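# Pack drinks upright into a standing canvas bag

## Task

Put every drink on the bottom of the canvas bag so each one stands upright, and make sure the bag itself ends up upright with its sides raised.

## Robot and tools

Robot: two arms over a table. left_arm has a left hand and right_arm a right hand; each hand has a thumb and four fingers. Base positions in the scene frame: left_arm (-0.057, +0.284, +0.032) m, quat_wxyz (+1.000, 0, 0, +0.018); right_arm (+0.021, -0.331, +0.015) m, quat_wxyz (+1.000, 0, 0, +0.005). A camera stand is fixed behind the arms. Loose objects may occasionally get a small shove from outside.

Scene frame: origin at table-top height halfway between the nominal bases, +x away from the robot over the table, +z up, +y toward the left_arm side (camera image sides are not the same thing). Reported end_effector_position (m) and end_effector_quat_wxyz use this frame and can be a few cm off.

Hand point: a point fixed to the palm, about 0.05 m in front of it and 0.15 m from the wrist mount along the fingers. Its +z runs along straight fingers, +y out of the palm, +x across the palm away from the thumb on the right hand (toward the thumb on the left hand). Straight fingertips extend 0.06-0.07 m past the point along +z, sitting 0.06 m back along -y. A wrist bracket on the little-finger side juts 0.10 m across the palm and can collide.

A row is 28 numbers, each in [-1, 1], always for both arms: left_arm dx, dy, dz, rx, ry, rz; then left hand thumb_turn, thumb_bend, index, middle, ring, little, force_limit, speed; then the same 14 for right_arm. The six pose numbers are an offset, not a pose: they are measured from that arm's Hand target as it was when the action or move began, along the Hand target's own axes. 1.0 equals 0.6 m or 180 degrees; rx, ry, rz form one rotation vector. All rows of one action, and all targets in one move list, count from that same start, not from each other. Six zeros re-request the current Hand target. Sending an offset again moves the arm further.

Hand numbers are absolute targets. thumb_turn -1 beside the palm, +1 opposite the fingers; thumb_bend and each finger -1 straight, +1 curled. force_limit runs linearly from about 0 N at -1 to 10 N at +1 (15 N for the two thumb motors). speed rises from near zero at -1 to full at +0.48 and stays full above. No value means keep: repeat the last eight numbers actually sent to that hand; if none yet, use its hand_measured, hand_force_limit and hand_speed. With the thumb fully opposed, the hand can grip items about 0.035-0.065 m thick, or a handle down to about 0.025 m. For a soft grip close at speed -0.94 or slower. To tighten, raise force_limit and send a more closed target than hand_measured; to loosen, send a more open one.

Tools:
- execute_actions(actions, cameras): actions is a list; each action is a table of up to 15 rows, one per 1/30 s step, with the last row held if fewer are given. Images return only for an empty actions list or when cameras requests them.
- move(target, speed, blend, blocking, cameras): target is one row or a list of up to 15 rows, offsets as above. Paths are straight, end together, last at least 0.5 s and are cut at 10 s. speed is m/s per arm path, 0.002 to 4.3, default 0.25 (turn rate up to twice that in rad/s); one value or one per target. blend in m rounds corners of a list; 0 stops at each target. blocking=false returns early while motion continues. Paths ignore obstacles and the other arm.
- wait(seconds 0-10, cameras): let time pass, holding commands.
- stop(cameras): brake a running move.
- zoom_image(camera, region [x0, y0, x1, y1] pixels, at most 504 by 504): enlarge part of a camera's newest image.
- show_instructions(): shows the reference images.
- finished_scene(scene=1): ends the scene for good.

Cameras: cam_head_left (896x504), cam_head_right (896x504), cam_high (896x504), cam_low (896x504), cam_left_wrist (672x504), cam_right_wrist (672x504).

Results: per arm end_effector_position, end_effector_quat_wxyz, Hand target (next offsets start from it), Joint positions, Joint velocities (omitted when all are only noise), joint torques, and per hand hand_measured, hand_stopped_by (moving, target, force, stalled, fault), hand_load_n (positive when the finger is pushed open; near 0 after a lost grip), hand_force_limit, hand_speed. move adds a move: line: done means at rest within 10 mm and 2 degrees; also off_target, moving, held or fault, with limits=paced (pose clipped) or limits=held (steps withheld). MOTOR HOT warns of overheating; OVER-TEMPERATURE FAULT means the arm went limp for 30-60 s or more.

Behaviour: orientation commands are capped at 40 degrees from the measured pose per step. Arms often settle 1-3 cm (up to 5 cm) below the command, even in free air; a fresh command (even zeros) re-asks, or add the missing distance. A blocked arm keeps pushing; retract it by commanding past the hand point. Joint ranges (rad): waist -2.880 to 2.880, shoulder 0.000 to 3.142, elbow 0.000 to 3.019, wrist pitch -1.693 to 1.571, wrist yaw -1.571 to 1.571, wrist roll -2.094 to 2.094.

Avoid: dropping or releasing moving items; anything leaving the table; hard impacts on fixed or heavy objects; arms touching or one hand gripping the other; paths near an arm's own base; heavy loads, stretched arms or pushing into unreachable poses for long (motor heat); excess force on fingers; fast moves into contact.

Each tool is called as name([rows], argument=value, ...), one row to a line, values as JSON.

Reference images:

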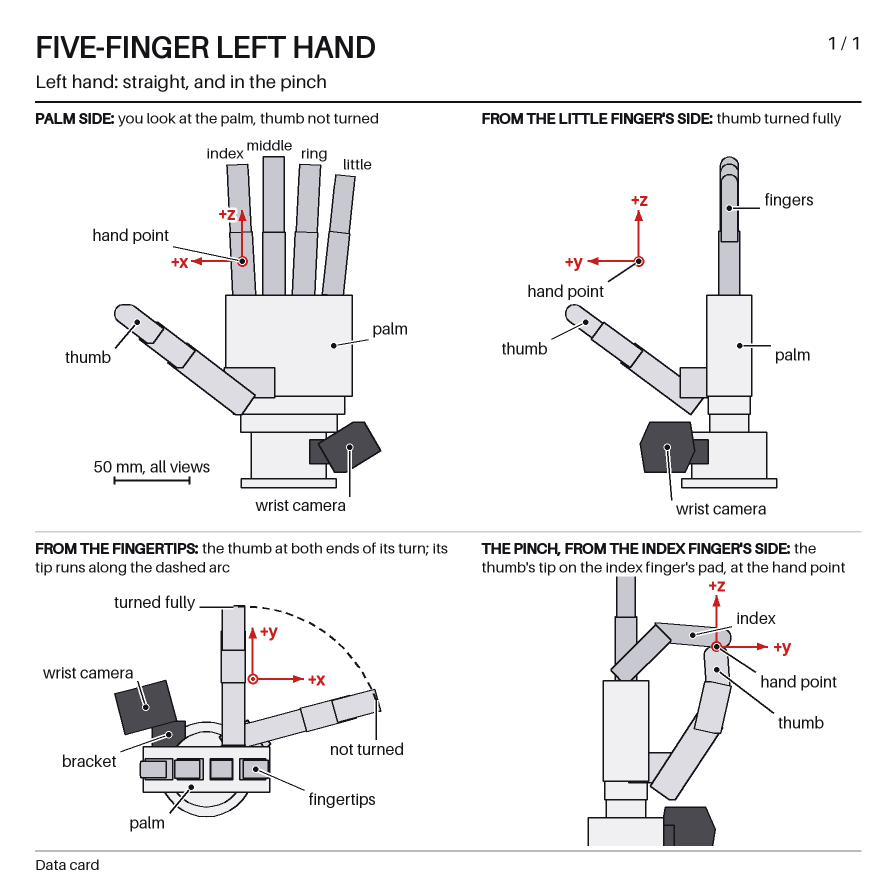

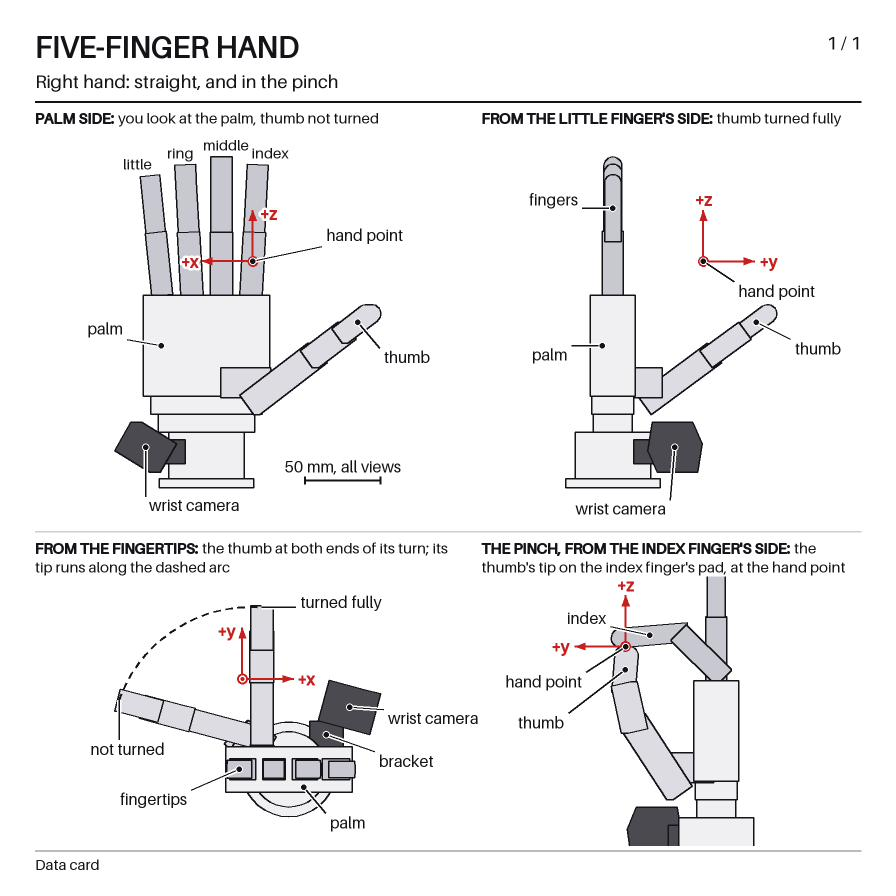

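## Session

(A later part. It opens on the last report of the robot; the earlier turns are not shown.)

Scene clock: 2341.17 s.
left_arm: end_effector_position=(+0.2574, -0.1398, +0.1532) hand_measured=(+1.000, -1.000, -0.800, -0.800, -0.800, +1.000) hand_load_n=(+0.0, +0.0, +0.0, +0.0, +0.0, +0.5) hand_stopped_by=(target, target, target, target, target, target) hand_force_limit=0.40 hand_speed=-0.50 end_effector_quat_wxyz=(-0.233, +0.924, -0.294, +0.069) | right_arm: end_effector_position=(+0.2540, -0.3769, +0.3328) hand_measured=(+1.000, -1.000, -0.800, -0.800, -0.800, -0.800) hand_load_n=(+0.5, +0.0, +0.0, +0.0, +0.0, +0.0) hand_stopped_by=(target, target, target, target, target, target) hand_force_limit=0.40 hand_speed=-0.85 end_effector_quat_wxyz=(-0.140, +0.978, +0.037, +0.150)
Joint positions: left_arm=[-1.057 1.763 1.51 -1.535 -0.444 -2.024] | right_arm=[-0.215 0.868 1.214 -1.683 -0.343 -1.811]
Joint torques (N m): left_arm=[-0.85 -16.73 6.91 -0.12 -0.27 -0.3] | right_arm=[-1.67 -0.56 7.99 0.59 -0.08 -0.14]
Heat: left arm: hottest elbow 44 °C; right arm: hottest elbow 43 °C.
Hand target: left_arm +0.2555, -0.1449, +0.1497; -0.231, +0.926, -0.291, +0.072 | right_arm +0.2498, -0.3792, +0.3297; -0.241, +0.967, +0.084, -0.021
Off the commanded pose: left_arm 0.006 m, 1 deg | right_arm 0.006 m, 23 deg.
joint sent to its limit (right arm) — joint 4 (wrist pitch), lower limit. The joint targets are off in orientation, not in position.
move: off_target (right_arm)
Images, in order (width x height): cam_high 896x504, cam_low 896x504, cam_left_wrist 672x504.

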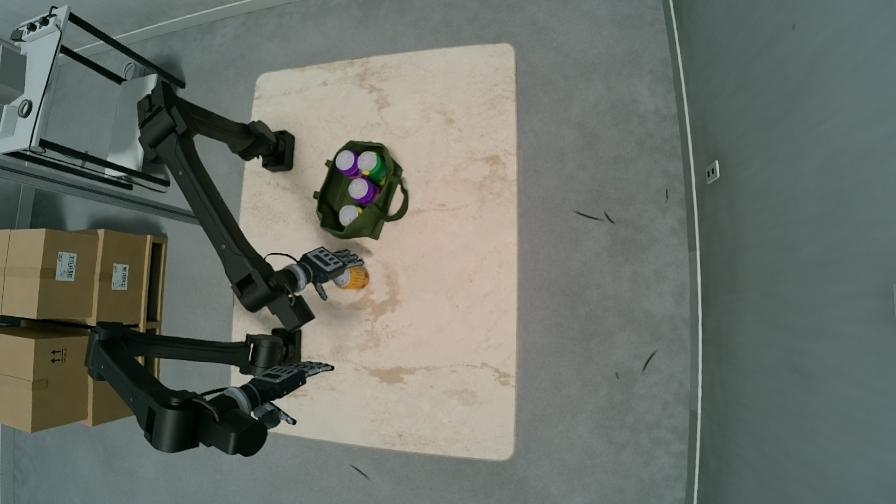

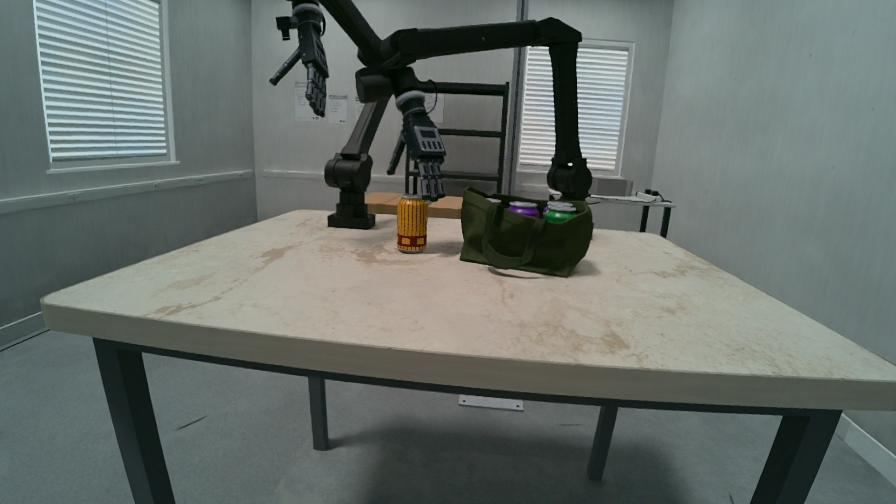

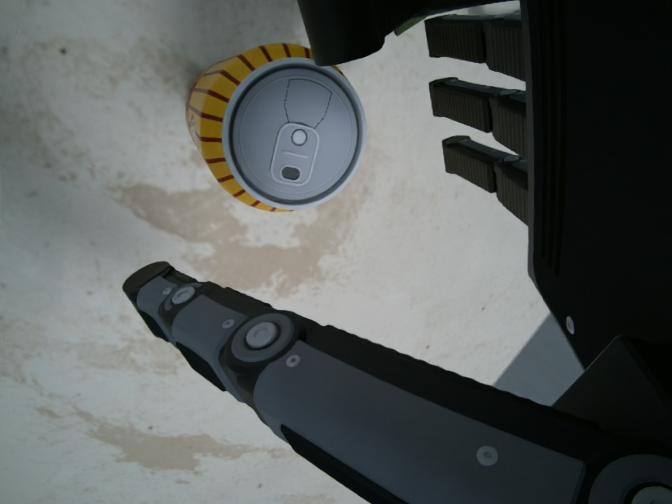

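move(target=[0,0.0383,0.0721,0,0,0, 1,-1,-0.8,-0.8,-0.8,1,0.4,-0.5, 0,0,0,0,0,0, 1,-1,-0.8,-0.8,-0.8,-0.8,0.4,-0.85], speed=0.05, cameras=["cam_left_wrist","cam_high","cam_low"])

zoom_image(camera="cam_low", region=[350, 100, 530, 280])

zoom_image(camera="cam_high", region=[290, 190, 410, 310])

Scene clock: 2343.93 s.
left_arm: end_effector_position=(+0.2579, -0.1406, +0.1061) hand_measured=(+1.000, -1.000, -0.800, -0.800, -0.800, +1.000) hand_load_n=(+0.0, +0.0, +0.0, +0.0, -0.5, +0.0) hand_stopped_by=(target, target, target, target, target, target) hand_force_limit=0.40 hand_speed=-0.50 end_effector_quat_wxyz=(-0.232, +0.925, -0.293, +0.070) | right_arm: end_effector_position=(+0.2540, -0.3769, +0.3328) hand_measured=(+1.000, -1.000, -0.800, -0.800, -0.800, -0.800) hand_load_n=(+0.0, +0.0, +0.0, +0.0, +0.0, +0.0) hand_stopped_by=(target, target, target, target, target, target) hand_force_limit=0.40 hand_speed=-0.85 end_effector_quat_wxyz=(-0.140, +0.978, +0.037, +0.150)
Joint positions: left_arm=[-1.057 1.8 1.432 -1.416 -0.444 -2.025] | right_arm=[-0.215 0.868 1.214 -1.683 -0.343 -1.811]
Joint torques (N m): left_arm=[-0.85 -16.26 6.61 -0.24 -0.27 -0.27] | right_arm=[-1.61 -0.62 7.98 0.59 -0.08 -0.13]
Heat: left arm: hottest elbow 44 °C; right arm: hottest elbow 43 °C.
Hand target: left_arm +0.2554, -0.1449, +0.1008; -0.231, +0.926, -0.291, +0.072 | right_arm +0.2498, -0.3792, +0.3297; -0.241, +0.967, +0.084, -0.021
Off the commanded pose: left_arm 0.007 m, 0 deg | right_arm 0.006 m, 23 deg.
joint sent to its limit (right arm) — joint 4 (wrist pitch), lower limit. The joint targets are off in orientation, not in position.
move: off_target (right_arm)
Images, in order (width x height): cam_high 896x504, cam_low 896x504, cam_left_wrist 672x504.

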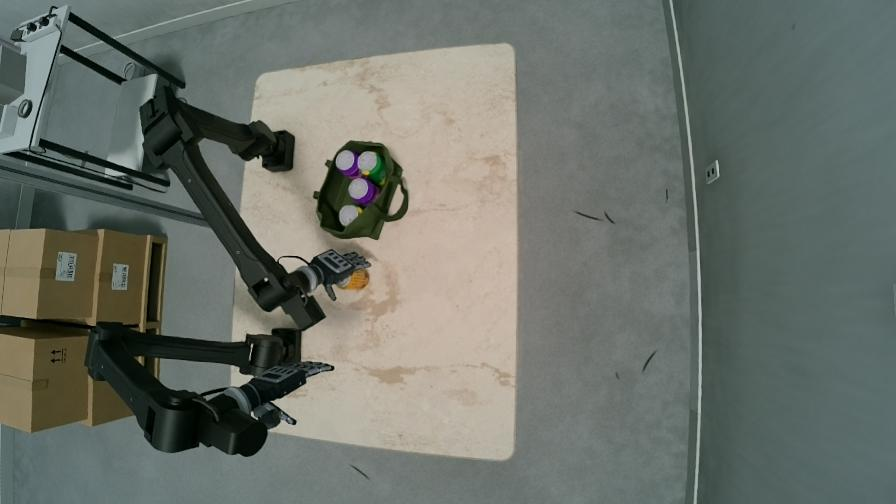

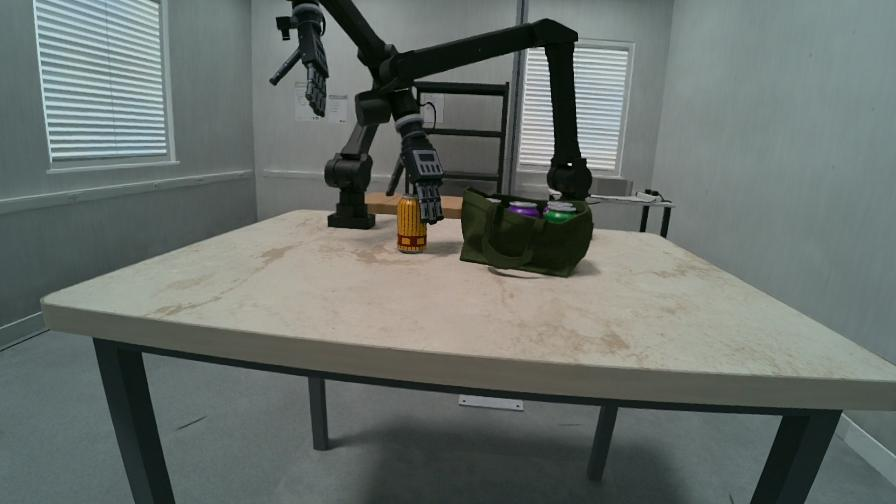

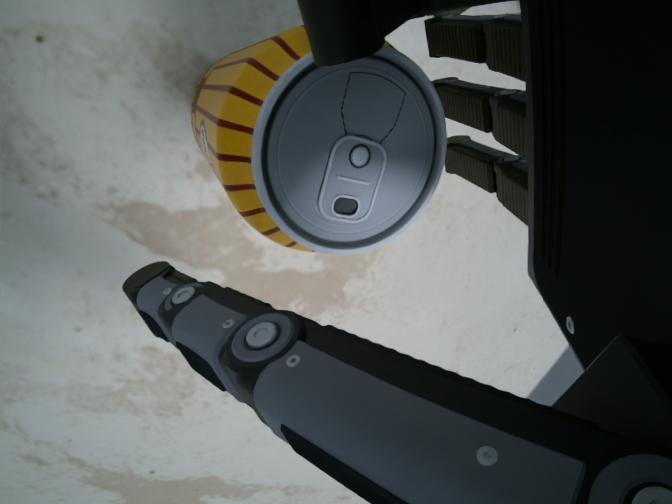

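Scaled by 2.800 from the camera's 896x504 image, which has a finer 1280x720 frame.

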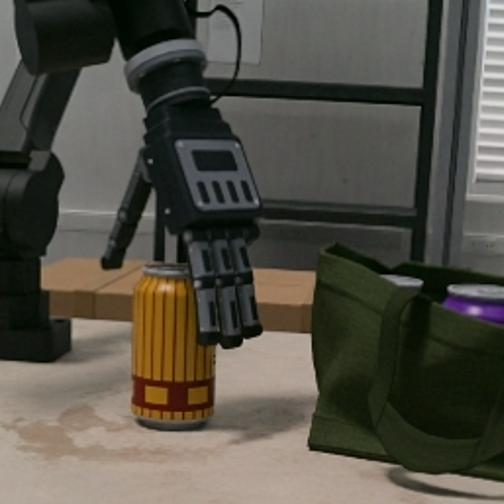

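Scaled by 4.200 from the camera's 896x504 image, which has a finer 1280x720 frame.

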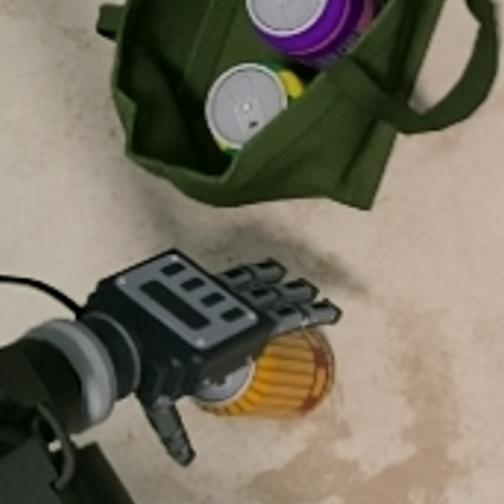

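move(target=[0,0,0,0,0,0, 1,-0.2,-0.8,-0.8,-0.8,1,0.2,-0.85, 0,0,0,0,0,0, 1,-1,-0.8,-0.8,-0.8,-0.8,0.4,-0.85], speed=0.05, cameras=["cam_left_wrist","cam_low"])

Scene clock: 2349.30 s.
left_arm: end_effector_position=(+0.2565, -0.1417, +0.1060) hand_measured=(+1.000, -0.200, -0.800, -0.800, -0.800, +1.000) hand_load_n=(+0.0, +0.5, +0.0, +0.0, +0.0, +0.0) hand_stopped_by=(target, target, target, target, target, target) hand_force_limit=0.20 hand_speed=-0.85 end_effector_quat_wxyz=(-0.231, +0.925, -0.294, +0.070) | right_arm: end_effector_position=(+0.2540, -0.3769, +0.3328) hand_measured=(+1.000, -1.000, -0.800, -0.800, -0.800, -0.800) hand_load_n=(+0.0, +0.0, +0.0, +0.0, +0.0, +0.0) hand_stopped_by=(target, target, target, target, target, target) hand_force_limit=0.40 hand_speed=-0.85 end_effector_quat_wxyz=(-0.140, +0.978, +0.037, +0.150)
Joint positions: left_arm=[-1.059 1.8 1.432 -1.416 -0.442 -2.026] | right_arm=[-0.215 0.868 1.214 -1.683 -0.343 -1.811]
Joint torques (N m): left_arm=[-0.67 -16.32 6.6 -0.12 -0.34 -0.26] | right_arm=[-1.67 -0.5 8.01 0.57 -0.08 -0.14]
Heat: left arm: hottest elbow 44 °C; right arm: hottest elbow 43 °C.
Hand target: left_arm +0.2553, -0.1449, +0.1008; -0.231, +0.926, -0.291, +0.072 | right_arm +0.2498, -0.3792, +0.3297; -0.241, +0.967, +0.084, -0.021
Off the commanded pose: left_arm 0.006 m, 0 deg | right_arm 0.006 m, 23 deg.
joint sent to its limit (right arm) — joint 4 (wrist pitch), lower limit. The joint targets are off in orientation, not in position.
move: off_target (right_arm)
Images, in order (width x height): cam_low 896x504, cam_left_wrist 672x504.

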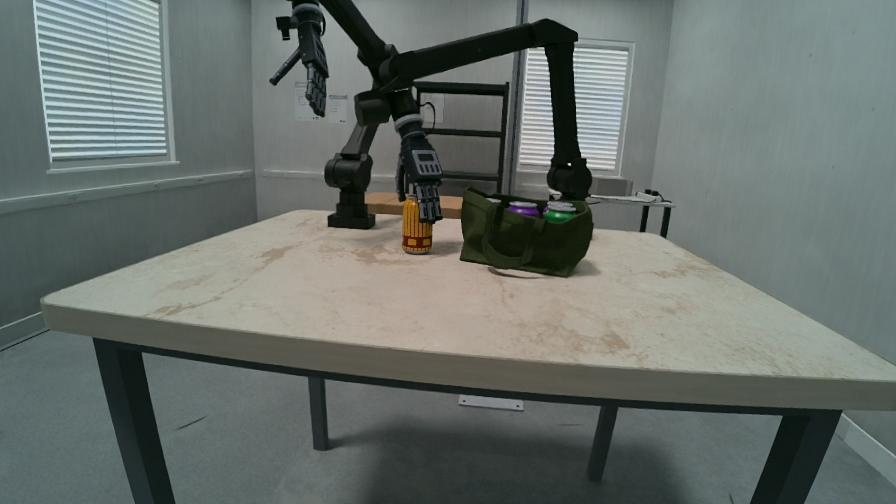

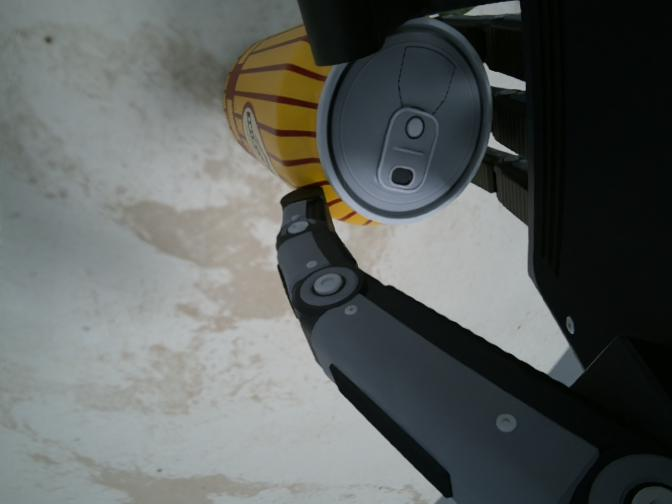

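zoom_image(camera="cam_low", region=[350, 100, 530, 280])

Scaled by 2.800 from the camera's 896x504 image, which has a finer 1280x720 frame.

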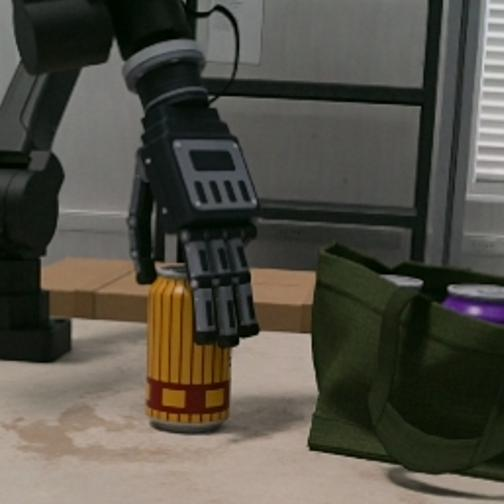

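move(target=[0,0,0,0,0,0, 1,-0.2,-0.3,-0.3,-0.3,1,0.4,-0.85, 0,0,0,0,0,0, 1,-1,-0.8,-0.8,-0.8,-0.8,0.4,-0.85], speed=0.05, cameras=["cam_left_wrist","cam_low"])

zoom_image(camera="cam_low", region=[350, 100, 530, 280])

Scene clock: 2352.17 s.
left_arm: end_effector_position=(+0.2570, -0.1414, +0.1061) hand_measured=(+1.000, -0.204, -0.484, -0.664, -0.636, +1.000) hand_load_n=(+3.0, +17.0, +6.5, +2.5, +6.5, +0.0) hand_stopped_by=(target, target, force, force, force, target) hand_force_limit=0.40 hand_speed=-0.85 end_effector_quat_wxyz=(-0.232, +0.925, -0.294, +0.071) | right_arm: end_effector_position=(+0.2540, -0.3769, +0.3328) hand_measured=(+1.000, -1.000, -0.800, -0.800, -0.800, -0.800) hand_load_n=(+0.0, +0.0, +0.0, +0.0, +0.0, +0.0) hand_stopped_by=(target, target, target, target, target, target) hand_force_limit=0.40 hand_speed=-0.85 end_effector_quat_wxyz=(-0.140, +0.978, +0.037, +0.150)
Joint positions: left_arm=[-1.059 1.8 1.432 -1.416 -0.445 -2.027] | right_arm=[-0.215 0.868 1.214 -1.683 -0.343 -1.811]
Joint torques (N m): left_arm=[-0.67 -16.32 6.63 -0.1 -0.22 -0.26] | right_arm=[-1.67 -0.62 8.01 0.58 -0.08 -0.14]
Heat: left arm: hottest elbow 43 °C; right arm: hottest elbow 43 °C.
Hand target: left_arm +0.2553, -0.1449, +0.1008; -0.231, +0.926, -0.291, +0.072 | right_arm +0.2498, -0.3792, +0.3297; -0.241, +0.967, +0.084, -0.021
Off the commanded pose: left_arm 0.007 m, 0 deg | right_arm 0.006 m, 23 deg.
joint sent to its limit (right arm) — joint 4 (wrist pitch), lower limit. The joint targets are off in orientation, not in position.
move: off_target (right_arm)
Images, in order (width x height): cam_low 896x504, cam_left_wrist 672x504.

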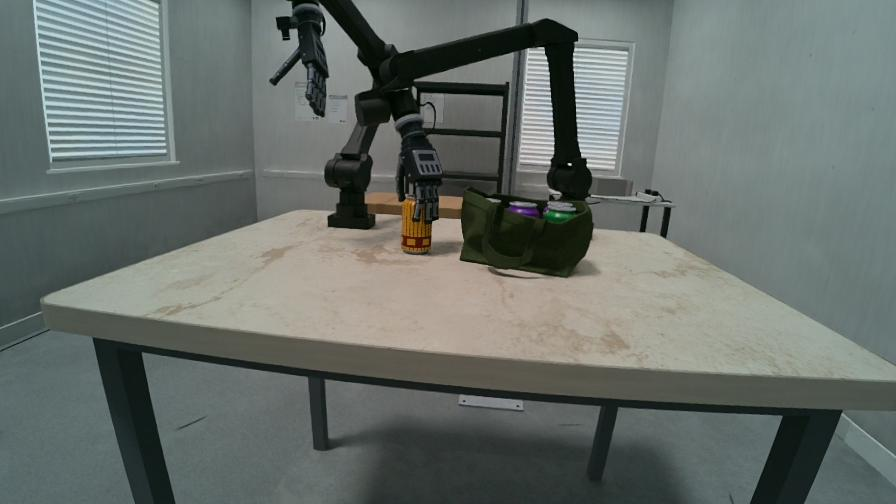

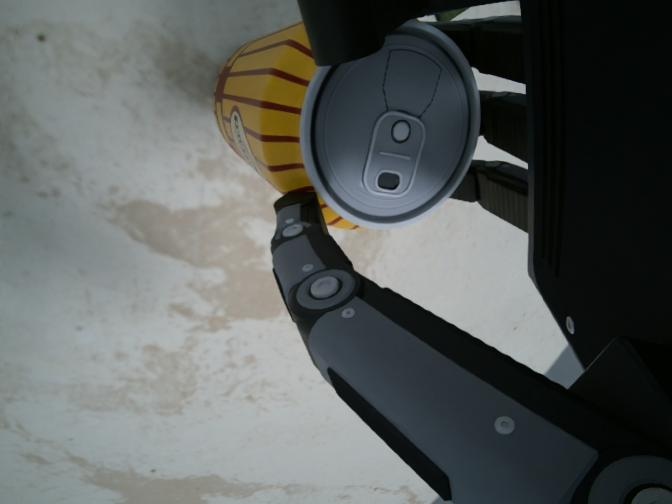

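Scaled by 2.800 from the camera's 896x504 image, which has a finer 1280x720 frame.

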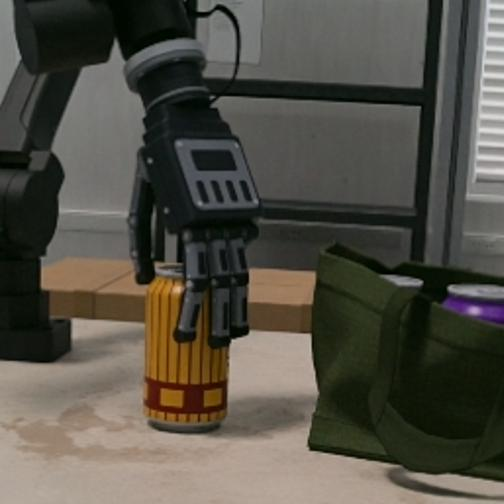

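move([
  [0.0235,-0.0243,-0.0625,0,0,0, 1,-0.2,-0.3,-0.3,-0.3,1,0.4,-0.85, 0,0,0,0,0,0, 1,-1,-0.8,-0.8,-0.8,-0.8,0.4,-0.85],
  [0.0235,-0.1495,-0.2980,0,0,0, 1,-0.2,-0.3,-0.3,-0.3,1,0.4,-0.85, 0,0,0,0,0,0, 1,-1,-0.8,-0.8,-0.8,-0.8,0.4,-0.85],
], speed=[0.05,0.12], blend=[0.01,0], cameras=["cam_left_wrist","cam_low","cam_high"])

zoom_image(camera="cam_low", region=[350, 100, 530, 280])

Scene clock: 2357.20 s.
left_arm: end_effector_position=(+0.2579, -0.1498, +0.2744) hand_measured=(+1.000, -0.200, -0.484, -0.664, -0.636, +1.000) hand_load_n=(+0.0, +0.0, +0.0, +0.0, +0.0, +0.0) hand_stopped_by=(target, target, force, force, force, target) hand_force_limit=0.40 hand_speed=-0.85 end_effector_quat_wxyz=(-0.188, +0.925, -0.309, +0.117) | right_arm: end_effector_position=(+0.2540, -0.3769, +0.3328) hand_measured=(+1.000, -1.000, -0.800, -0.800, -0.800, -0.800) hand_load_n=(+0.0, +0.0, +0.0, +0.0, +0.0, +0.0) hand_stopped_by=(target, target, target, target, target, target) hand_force_limit=0.40 hand_speed=-0.85 end_effector_quat_wxyz=(-0.140, +0.978, +0.037, +0.150)
Joint positions: left_arm=[-1.059 1.65 1.679 -1.668 -0.442 -1.963] | right_arm=[-0.215 0.868 1.214 -1.683 -0.343 -1.811]
Joint torques (N m): left_arm=[0.32 -16.38 11.06 -0.72 -0.27 0.02] | right_arm=[-1.55 -0.56 7.99 0.58 -0.09 -0.14]
Heat: left arm: hottest elbow 43 °C; right arm: hottest elbow 43 °C.
Hand target: left_arm +0.2645, -0.1569, +0.3008; -0.231, +0.926, -0.291, +0.072 | right_arm +0.2498, -0.3792, +0.3297; -0.241, +0.967, +0.084, -0.021
Off the commanded pose: left_arm 0.028 m, 7 deg | right_arm 0.006 m, 23 deg.
joint sent to its limit (left arm) — joint 4 (wrist pitch), lower limit. The joint targets are off in orientation, not in position.
joint sent to its limit (right arm) — joint 4 (wrist pitch), lower limit. The joint targets are off in orientation, not in position.
move: off_target (left_arm, right_arm)
Images, in order (width x height): cam_high 896x504, cam_low 896x504, cam_left_wrist 672x504.

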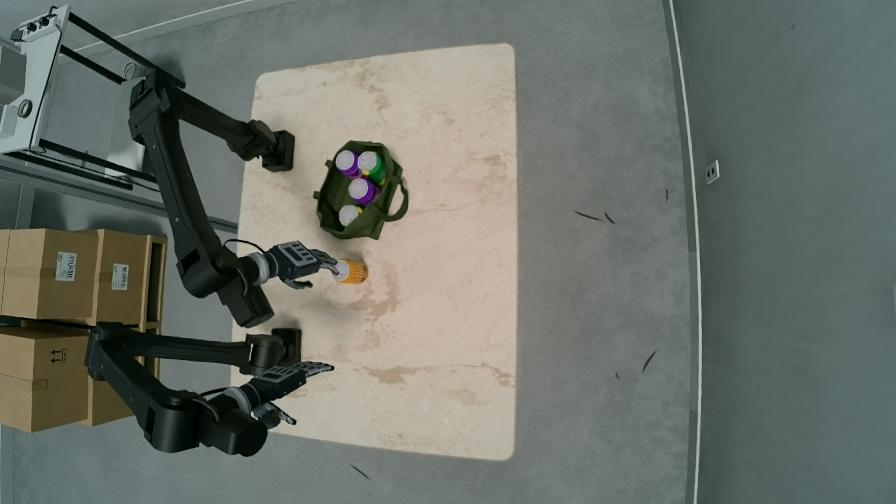

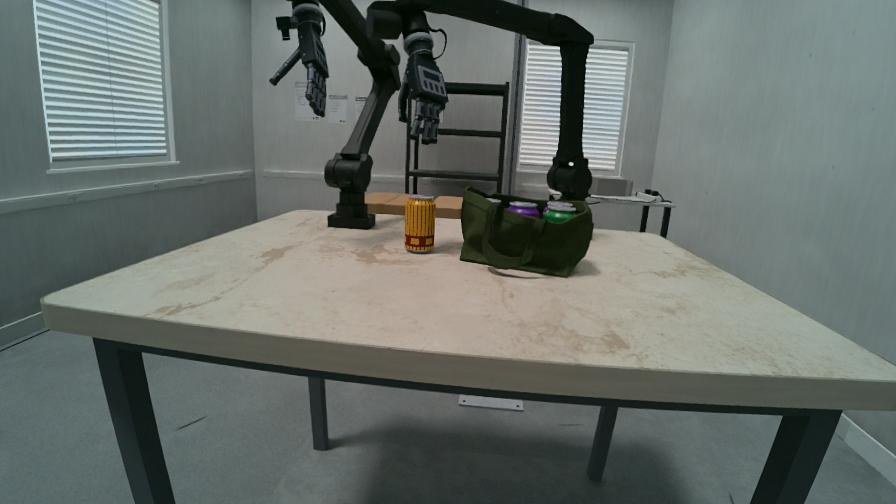

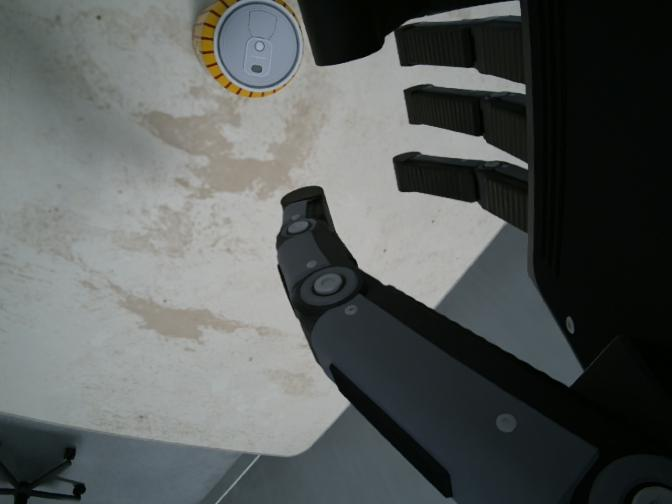

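Scaled by 2.800 from the camera's 896x504 image, which has a finer 1280x720 frame.

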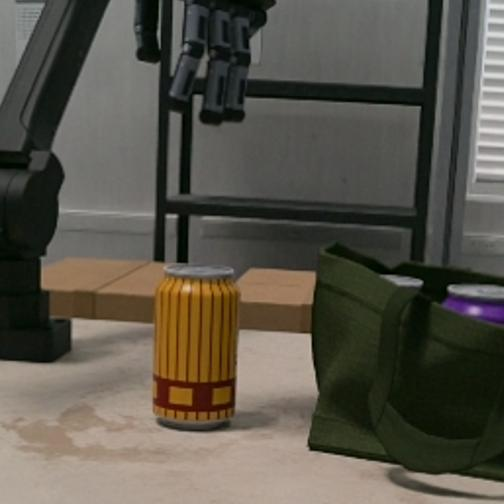

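zoom_image(camera="cam_high", region=[290, 190, 410, 310])

Scaled by 4.200 from the camera's 896x504 image, which has a finer 1280x720 frame.

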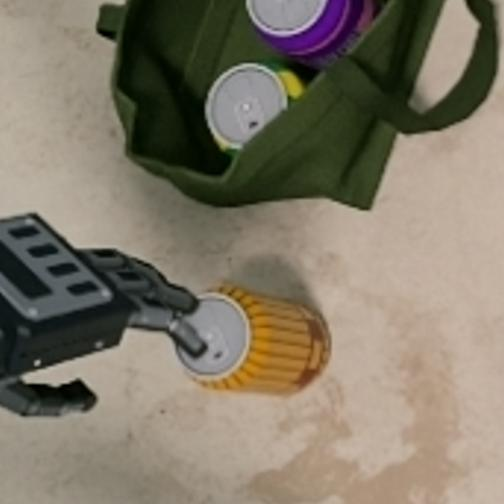

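move([
  [0,0,0,0,0,0, 1,-1,-0.8,-0.8,-0.8,1,0.4,-0.5, 0,0,0,0,0,0, 1,-1,-0.8,-0.8,-0.8,-0.8,0.4,-0.85],
  [-0.0433,0.0537,0.1617,0,0,0, 1,-1,-0.8,-0.8,-0.8,1,0.4,-0.5, 0,0,0,0,0,0, 1,-1,-0.8,-0.8,-0.8,-0.8,0.4,-0.85],
  [-0.0433,0.0960,0.2412,0,0,0, 1,-1,-0.8,-0.8,-0.8,1,0.4,-0.5, 0,0,0,0,0,0, 1,-1,-0.8,-0.8,-0.8,-0.8,0.4,-0.85],
], speed=[0.1,0.12,0.06], cameras=["cam_left_wrist","cam_low","cam_high"])

zoom_image(camera="cam_high", region=[290, 190, 410, 310])

Scene clock: 2364.53 s.
left_arm: end_effector_position=(+0.2476, -0.1285, +0.1505) hand_measured=(+1.000, -1.000, -0.800, -0.800, -0.800, +1.000) hand_load_n=(+0.0, +0.0, +0.0, +0.0, +0.0, +0.5) hand_stopped_by=(target, target, target, target, target, target) hand_force_limit=0.40 hand_speed=-0.50 end_effector_quat_wxyz=(-0.230, +0.923, -0.300, +0.070) | right_arm: end_effector_position=(+0.2540, -0.3769, +0.3328) hand_measured=(+1.000, -1.000, -0.800, -0.800, -0.800, -0.800) hand_load_n=(+0.0, +0.0, +0.0, +0.0, +0.0, +0.0) hand_stopped_by=(target, target, target, target, target, target) hand_force_limit=0.40 hand_speed=-0.85 end_effector_quat_wxyz=(-0.140, +0.978, +0.037, +0.150)
Joint positions: left_arm=[-1.059 1.722 1.449 -1.505 -0.442 -2.011] | right_arm=[-0.215 0.868 1.214 -1.683 -0.343 -1.811]
Joint torques (N m): left_arm=[0.38 -15.68 6.84 -0.12 -0.47 -0.26] | right_arm=[-1.67 -0.5 8.02 0.58 -0.08 -0.14]
Heat: left arm: hottest elbow 43 °C; right arm: hottest elbow 43 °C.
Hand target: left_arm +0.2528, -0.1281, +0.1461; -0.231, +0.926, -0.291, +0.072 | right_arm +0.2498, -0.3792, +0.3297; -0.241, +0.967, +0.084, -0.021
Off the commanded pose: left_arm 0.007 m, 1 deg | right_arm 0.006 m, 23 deg.
joint sent to its limit (right arm) — joint 4 (wrist pitch), lower limit. The joint targets are off in orientation, not in position.
move: off_target (right_arm)
Images, in order (width x height): cam_high 896x504, cam_low 896x504, cam_left_wrist 672x504.

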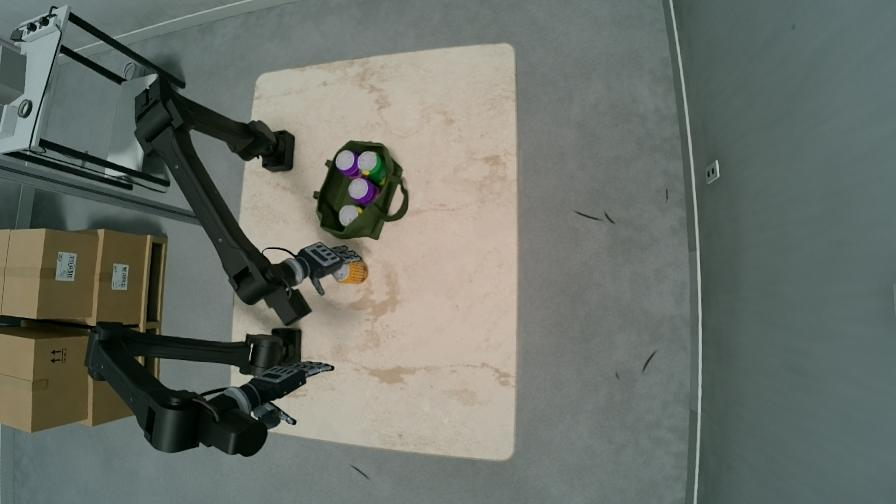

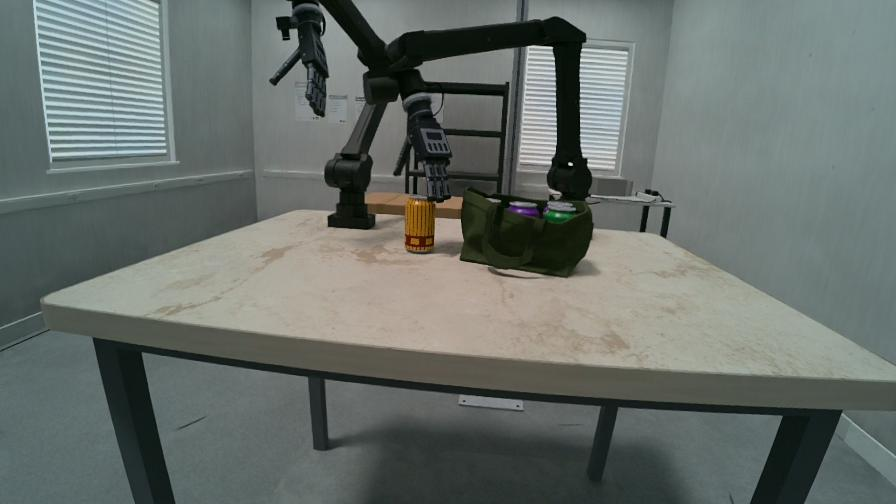

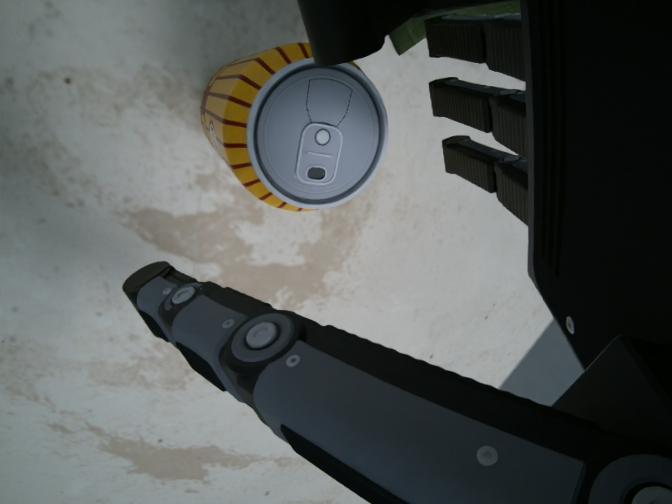

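Scaled by 4.200 from the camera's 896x504 image, which has a finer 1280x720 frame.

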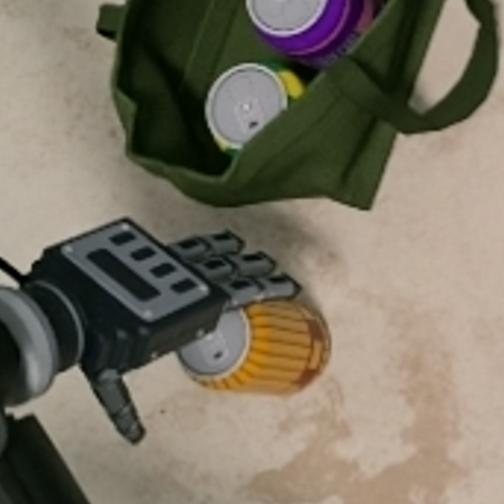

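move(target=[0,0.0337,0.0775,0,0,0, 1,-1,-0.8,-0.8,-0.8,1,0.4,-0.5, 0,0,0,0,0,0, 1,-1,-0.8,-0.8,-0.8,-0.8,0.4,-0.85], speed=0.05, cameras=["cam_left_wrist","cam_low","cam_high"])

zoom_image(camera="cam_high", region=[290, 190, 410, 310])

Scene clock: 2367.17 s.
left_arm: end_effector_position=(+0.2498, -0.1265, +0.1002) hand_measured=(+1.000, -1.000, -0.800, -0.800, -0.800, +1.000) hand_load_n=(+0.0, -0.5, +0.0, +0.0, +0.0, +0.0) hand_stopped_by=(target, target, target, target, target, target) hand_force_limit=0.40 hand_speed=-0.50 end_effector_quat_wxyz=(-0.230, +0.924, -0.298, +0.071) | right_arm: end_effector_position=(+0.2540, -0.3769, +0.3328) hand_measured=(+1.000, -1.000, -0.800, -0.800, -0.800, -0.800) hand_load_n=(+0.0, +0.0, +0.0, +0.0, +0.0, +0.0) hand_stopped_by=(target, target, target, target, target, target) hand_force_limit=0.40 hand_speed=-0.85 end_effector_quat_wxyz=(-0.140, +0.978, +0.037, +0.150)
Joint positions: left_arm=[-1.054 1.762 1.363 -1.376 -0.443 -2.011] | right_arm=[-0.215 0.868 1.214 -1.683 -0.343 -1.811]
Joint torques (N m): left_arm=[0.5 -15.74 6.56 -0.12 -0.49 -0.18] | right_arm=[-1.67 -0.56 8.01 0.59 -0.09 -0.14]
Heat: left arm: hottest elbow 43 °C; right arm: hottest elbow 43 °C.
Hand target: left_arm +0.2550, -0.1247, +0.0954; -0.231, +0.926, -0.291, +0.072 | right_arm +0.2498, -0.3792, +0.3297; -0.241, +0.967, +0.084, -0.021
Off the commanded pose: left_arm 0.007 m, 1 deg | right_arm 0.006 m, 23 deg.
joint sent to its limit (right arm) — joint 4 (wrist pitch), lower limit. The joint targets are off in orientation, not in position.
move: off_target (right_arm)
Images, in order (width x height): cam_high 896x504, cam_low 896x504, cam_left_wrist 672x504.

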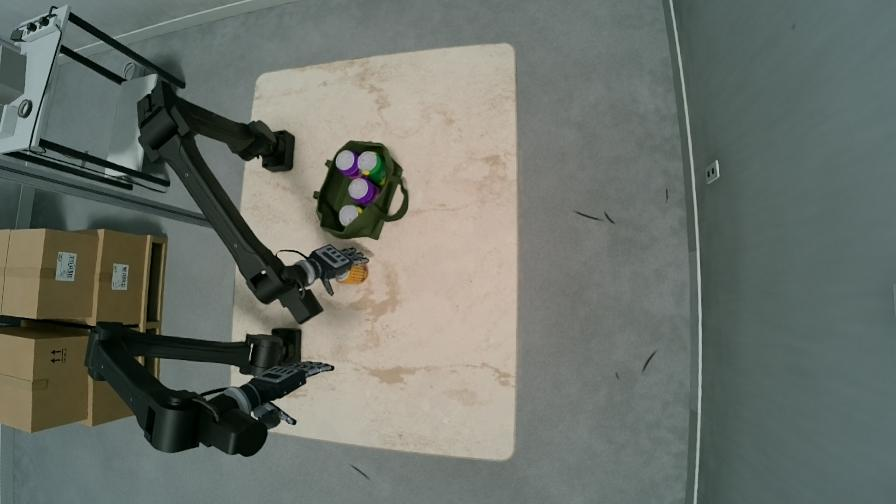

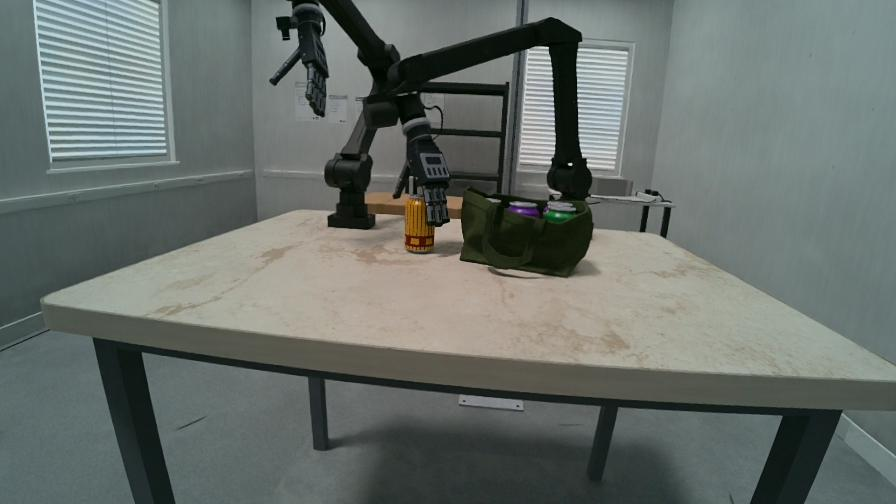

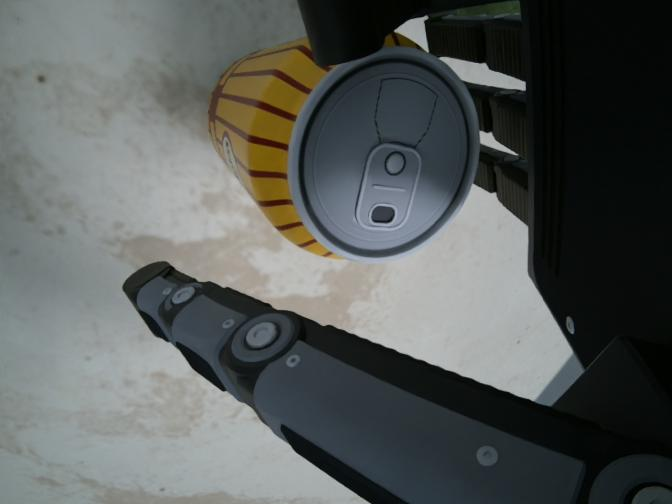

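Scaled by 4.200 from the camera's 896x504 image, which has a finer 1280x720 frame.

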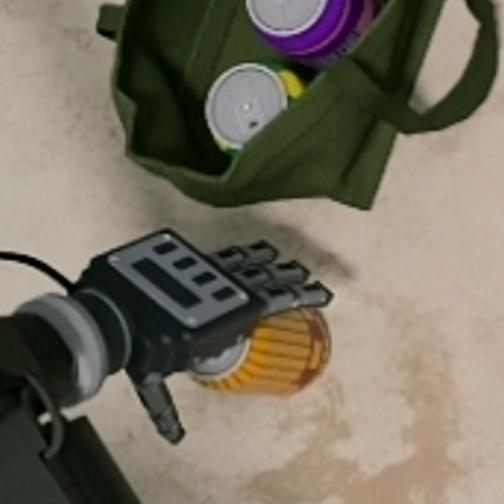

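move(target=[0,0,0,0,0,0, 1,-1,-0.62,-0.69,-0.58,1,0.1,-0.85, 0,0,0,0,0,0, 1,-1,-0.8,-0.8,-0.8,-0.8,0.4,-0.85], speed=0.05, cameras=["cam_left_wrist","cam_low"])

Scene clock: 2368.70 s.
left_arm: end_effector_position=(+0.2498, -0.1265, +0.1002) hand_measured=(+1.000, -1.000, -0.620, -0.690, -0.580, +1.000) hand_load_n=(+0.0, +0.0, +0.0, +0.0, +0.0, +0.0) hand_stopped_by=(target, target, target, target, target, target) hand_force_limit=0.10 hand_speed=-0.85 end_effector_quat_wxyz=(-0.230, +0.924, -0.298, +0.071) | right_arm: end_effector_position=(+0.2540, -0.3769, +0.3328) hand_measured=(+1.000, -1.000, -0.800, -0.800, -0.800, -0.800) hand_load_n=(+0.0, +0.0, +0.0, -0.5, +0.0, +0.0) hand_stopped_by=(target, target, target, target, target, target) hand_force_limit=0.40 hand_speed=-0.85 end_effector_quat_wxyz=(-0.140, +0.978, +0.037, +0.150)
Joint positions: left_arm=[-1.054 1.762 1.363 -1.376 -0.443 -2.011] | right_arm=[-0.215 0.868 1.214 -1.683 -0.343 -1.811]
Joint torques (N m): left_arm=[0.5 -15.62 6.56 -0.09 -0.48 -0.18] | right_arm=[-1.61 -0.67 7.99 0.59 -0.09 -0.14]
Heat: left arm: hottest elbow 43 °C; right arm: hottest elbow 43 °C.
Hand target: left_arm +0.2550, -0.1247, +0.0954; -0.231, +0.926, -0.291, +0.072 | right_arm +0.2498, -0.3792, +0.3297; -0.241, +0.967, +0.084, -0.021
Off the commanded pose: left_arm 0.007 m, 1 deg | right_arm 0.006 m, 23 deg.
joint sent to its limit (right arm) — joint 4 (wrist pitch), lower limit. The joint targets are off in orientation, not in position.
move: off_target (right_arm)
Images, in order (width x height): cam_low 896x504, cam_left_wrist 672x504.

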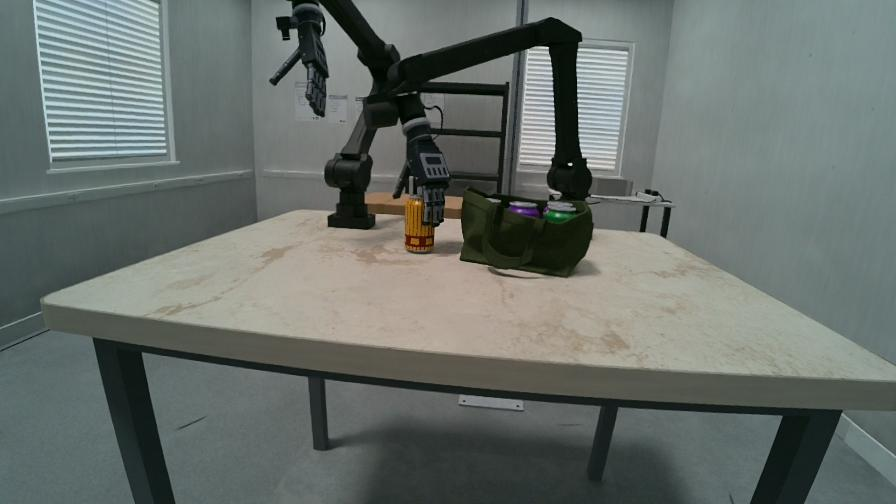

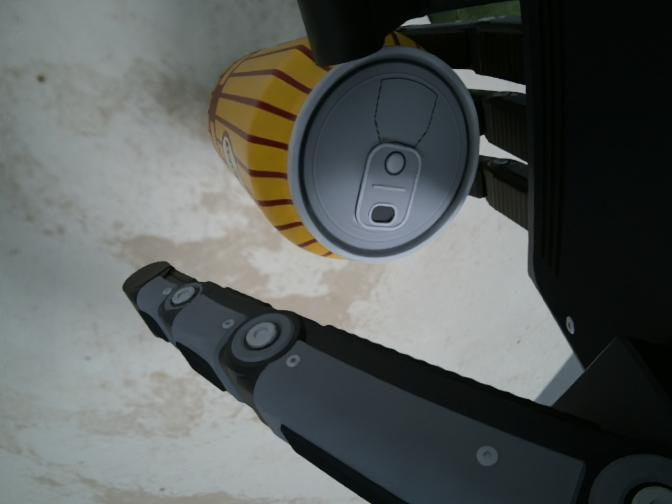

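move(target=[0,0,0,0,0,0, 1,-0.2,-0.62,-0.69,-0.58,1,0.2,-0.85, 0,0,0,0,0,0, 1,-1,-0.8,-0.8,-0.8,-0.8,0.4,-0.85], speed=0.05, cameras=["cam_left_wrist","cam_low"])

Scene clock: 2372.33 s.
left_arm: end_effector_position=(+0.2498, -0.1265, +0.1002) hand_measured=(+1.000, -0.340, -0.620, -0.690, -0.580, +1.000) hand_load_n=(+4.5, +9.5, +0.5, +0.0, +10.5, +0.0) hand_stopped_by=(target, force, target, target, target, target) hand_force_limit=0.20 hand_speed=-0.85 end_effector_quat_wxyz=(-0.230, +0.924, -0.298, +0.071) | right_arm: end_effector_position=(+0.2540, -0.3769, +0.3328) hand_measured=(+1.000, -1.000, -0.800, -0.800, -0.800, -0.800) hand_load_n=(+0.0, +0.0, +0.0, +0.0, +0.0, +0.0) hand_stopped_by=(target, target, target, target, target, target) hand_force_limit=0.40 hand_speed=-0.85 end_effector_quat_wxyz=(-0.140, +0.978, +0.037, +0.150)
Joint positions: left_arm=[-1.054 1.762 1.363 -1.376 -0.443 -2.011] | right_arm=[-0.215 0.868 1.214 -1.683 -0.343 -1.811]
Joint torques (N m): left_arm=[0.56 -15.62 6.56 -0.08 -0.48 -0.18] | right_arm=[-1.61 -0.56 7.99 0.59 -0.09 -0.14]
Heat: left arm: hottest elbow 43 °C; right arm: hottest elbow 43 °C.
Hand target: left_arm +0.2550, -0.1247, +0.0954; -0.231, +0.926, -0.291, +0.072 | right_arm +0.2498, -0.3792, +0.3297; -0.241, +0.967, +0.084, -0.021
Off the commanded pose: left_arm 0.007 m, 1 deg | right_arm 0.006 m, 23 deg.
joint sent to its limit (right arm) — joint 4 (wrist pitch), lower limit. The joint targets are off in orientation, not in position.
move: off_target (right_arm)
Images, in order (width x height): cam_low 896x504, cam_left_wrist 672x504.

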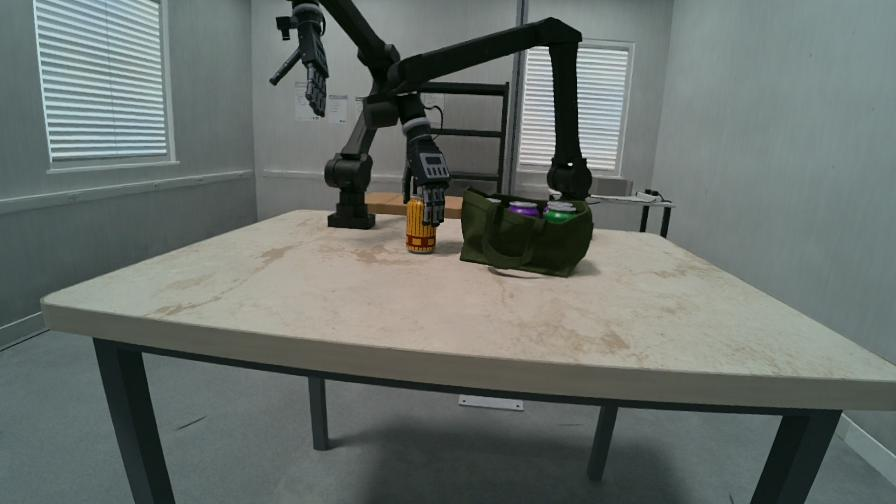

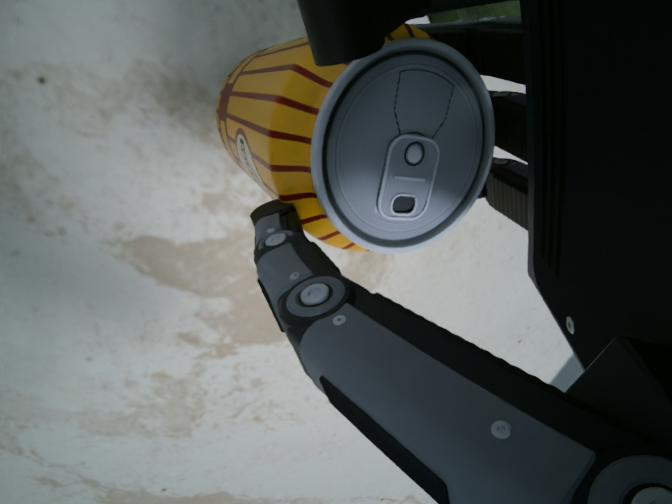

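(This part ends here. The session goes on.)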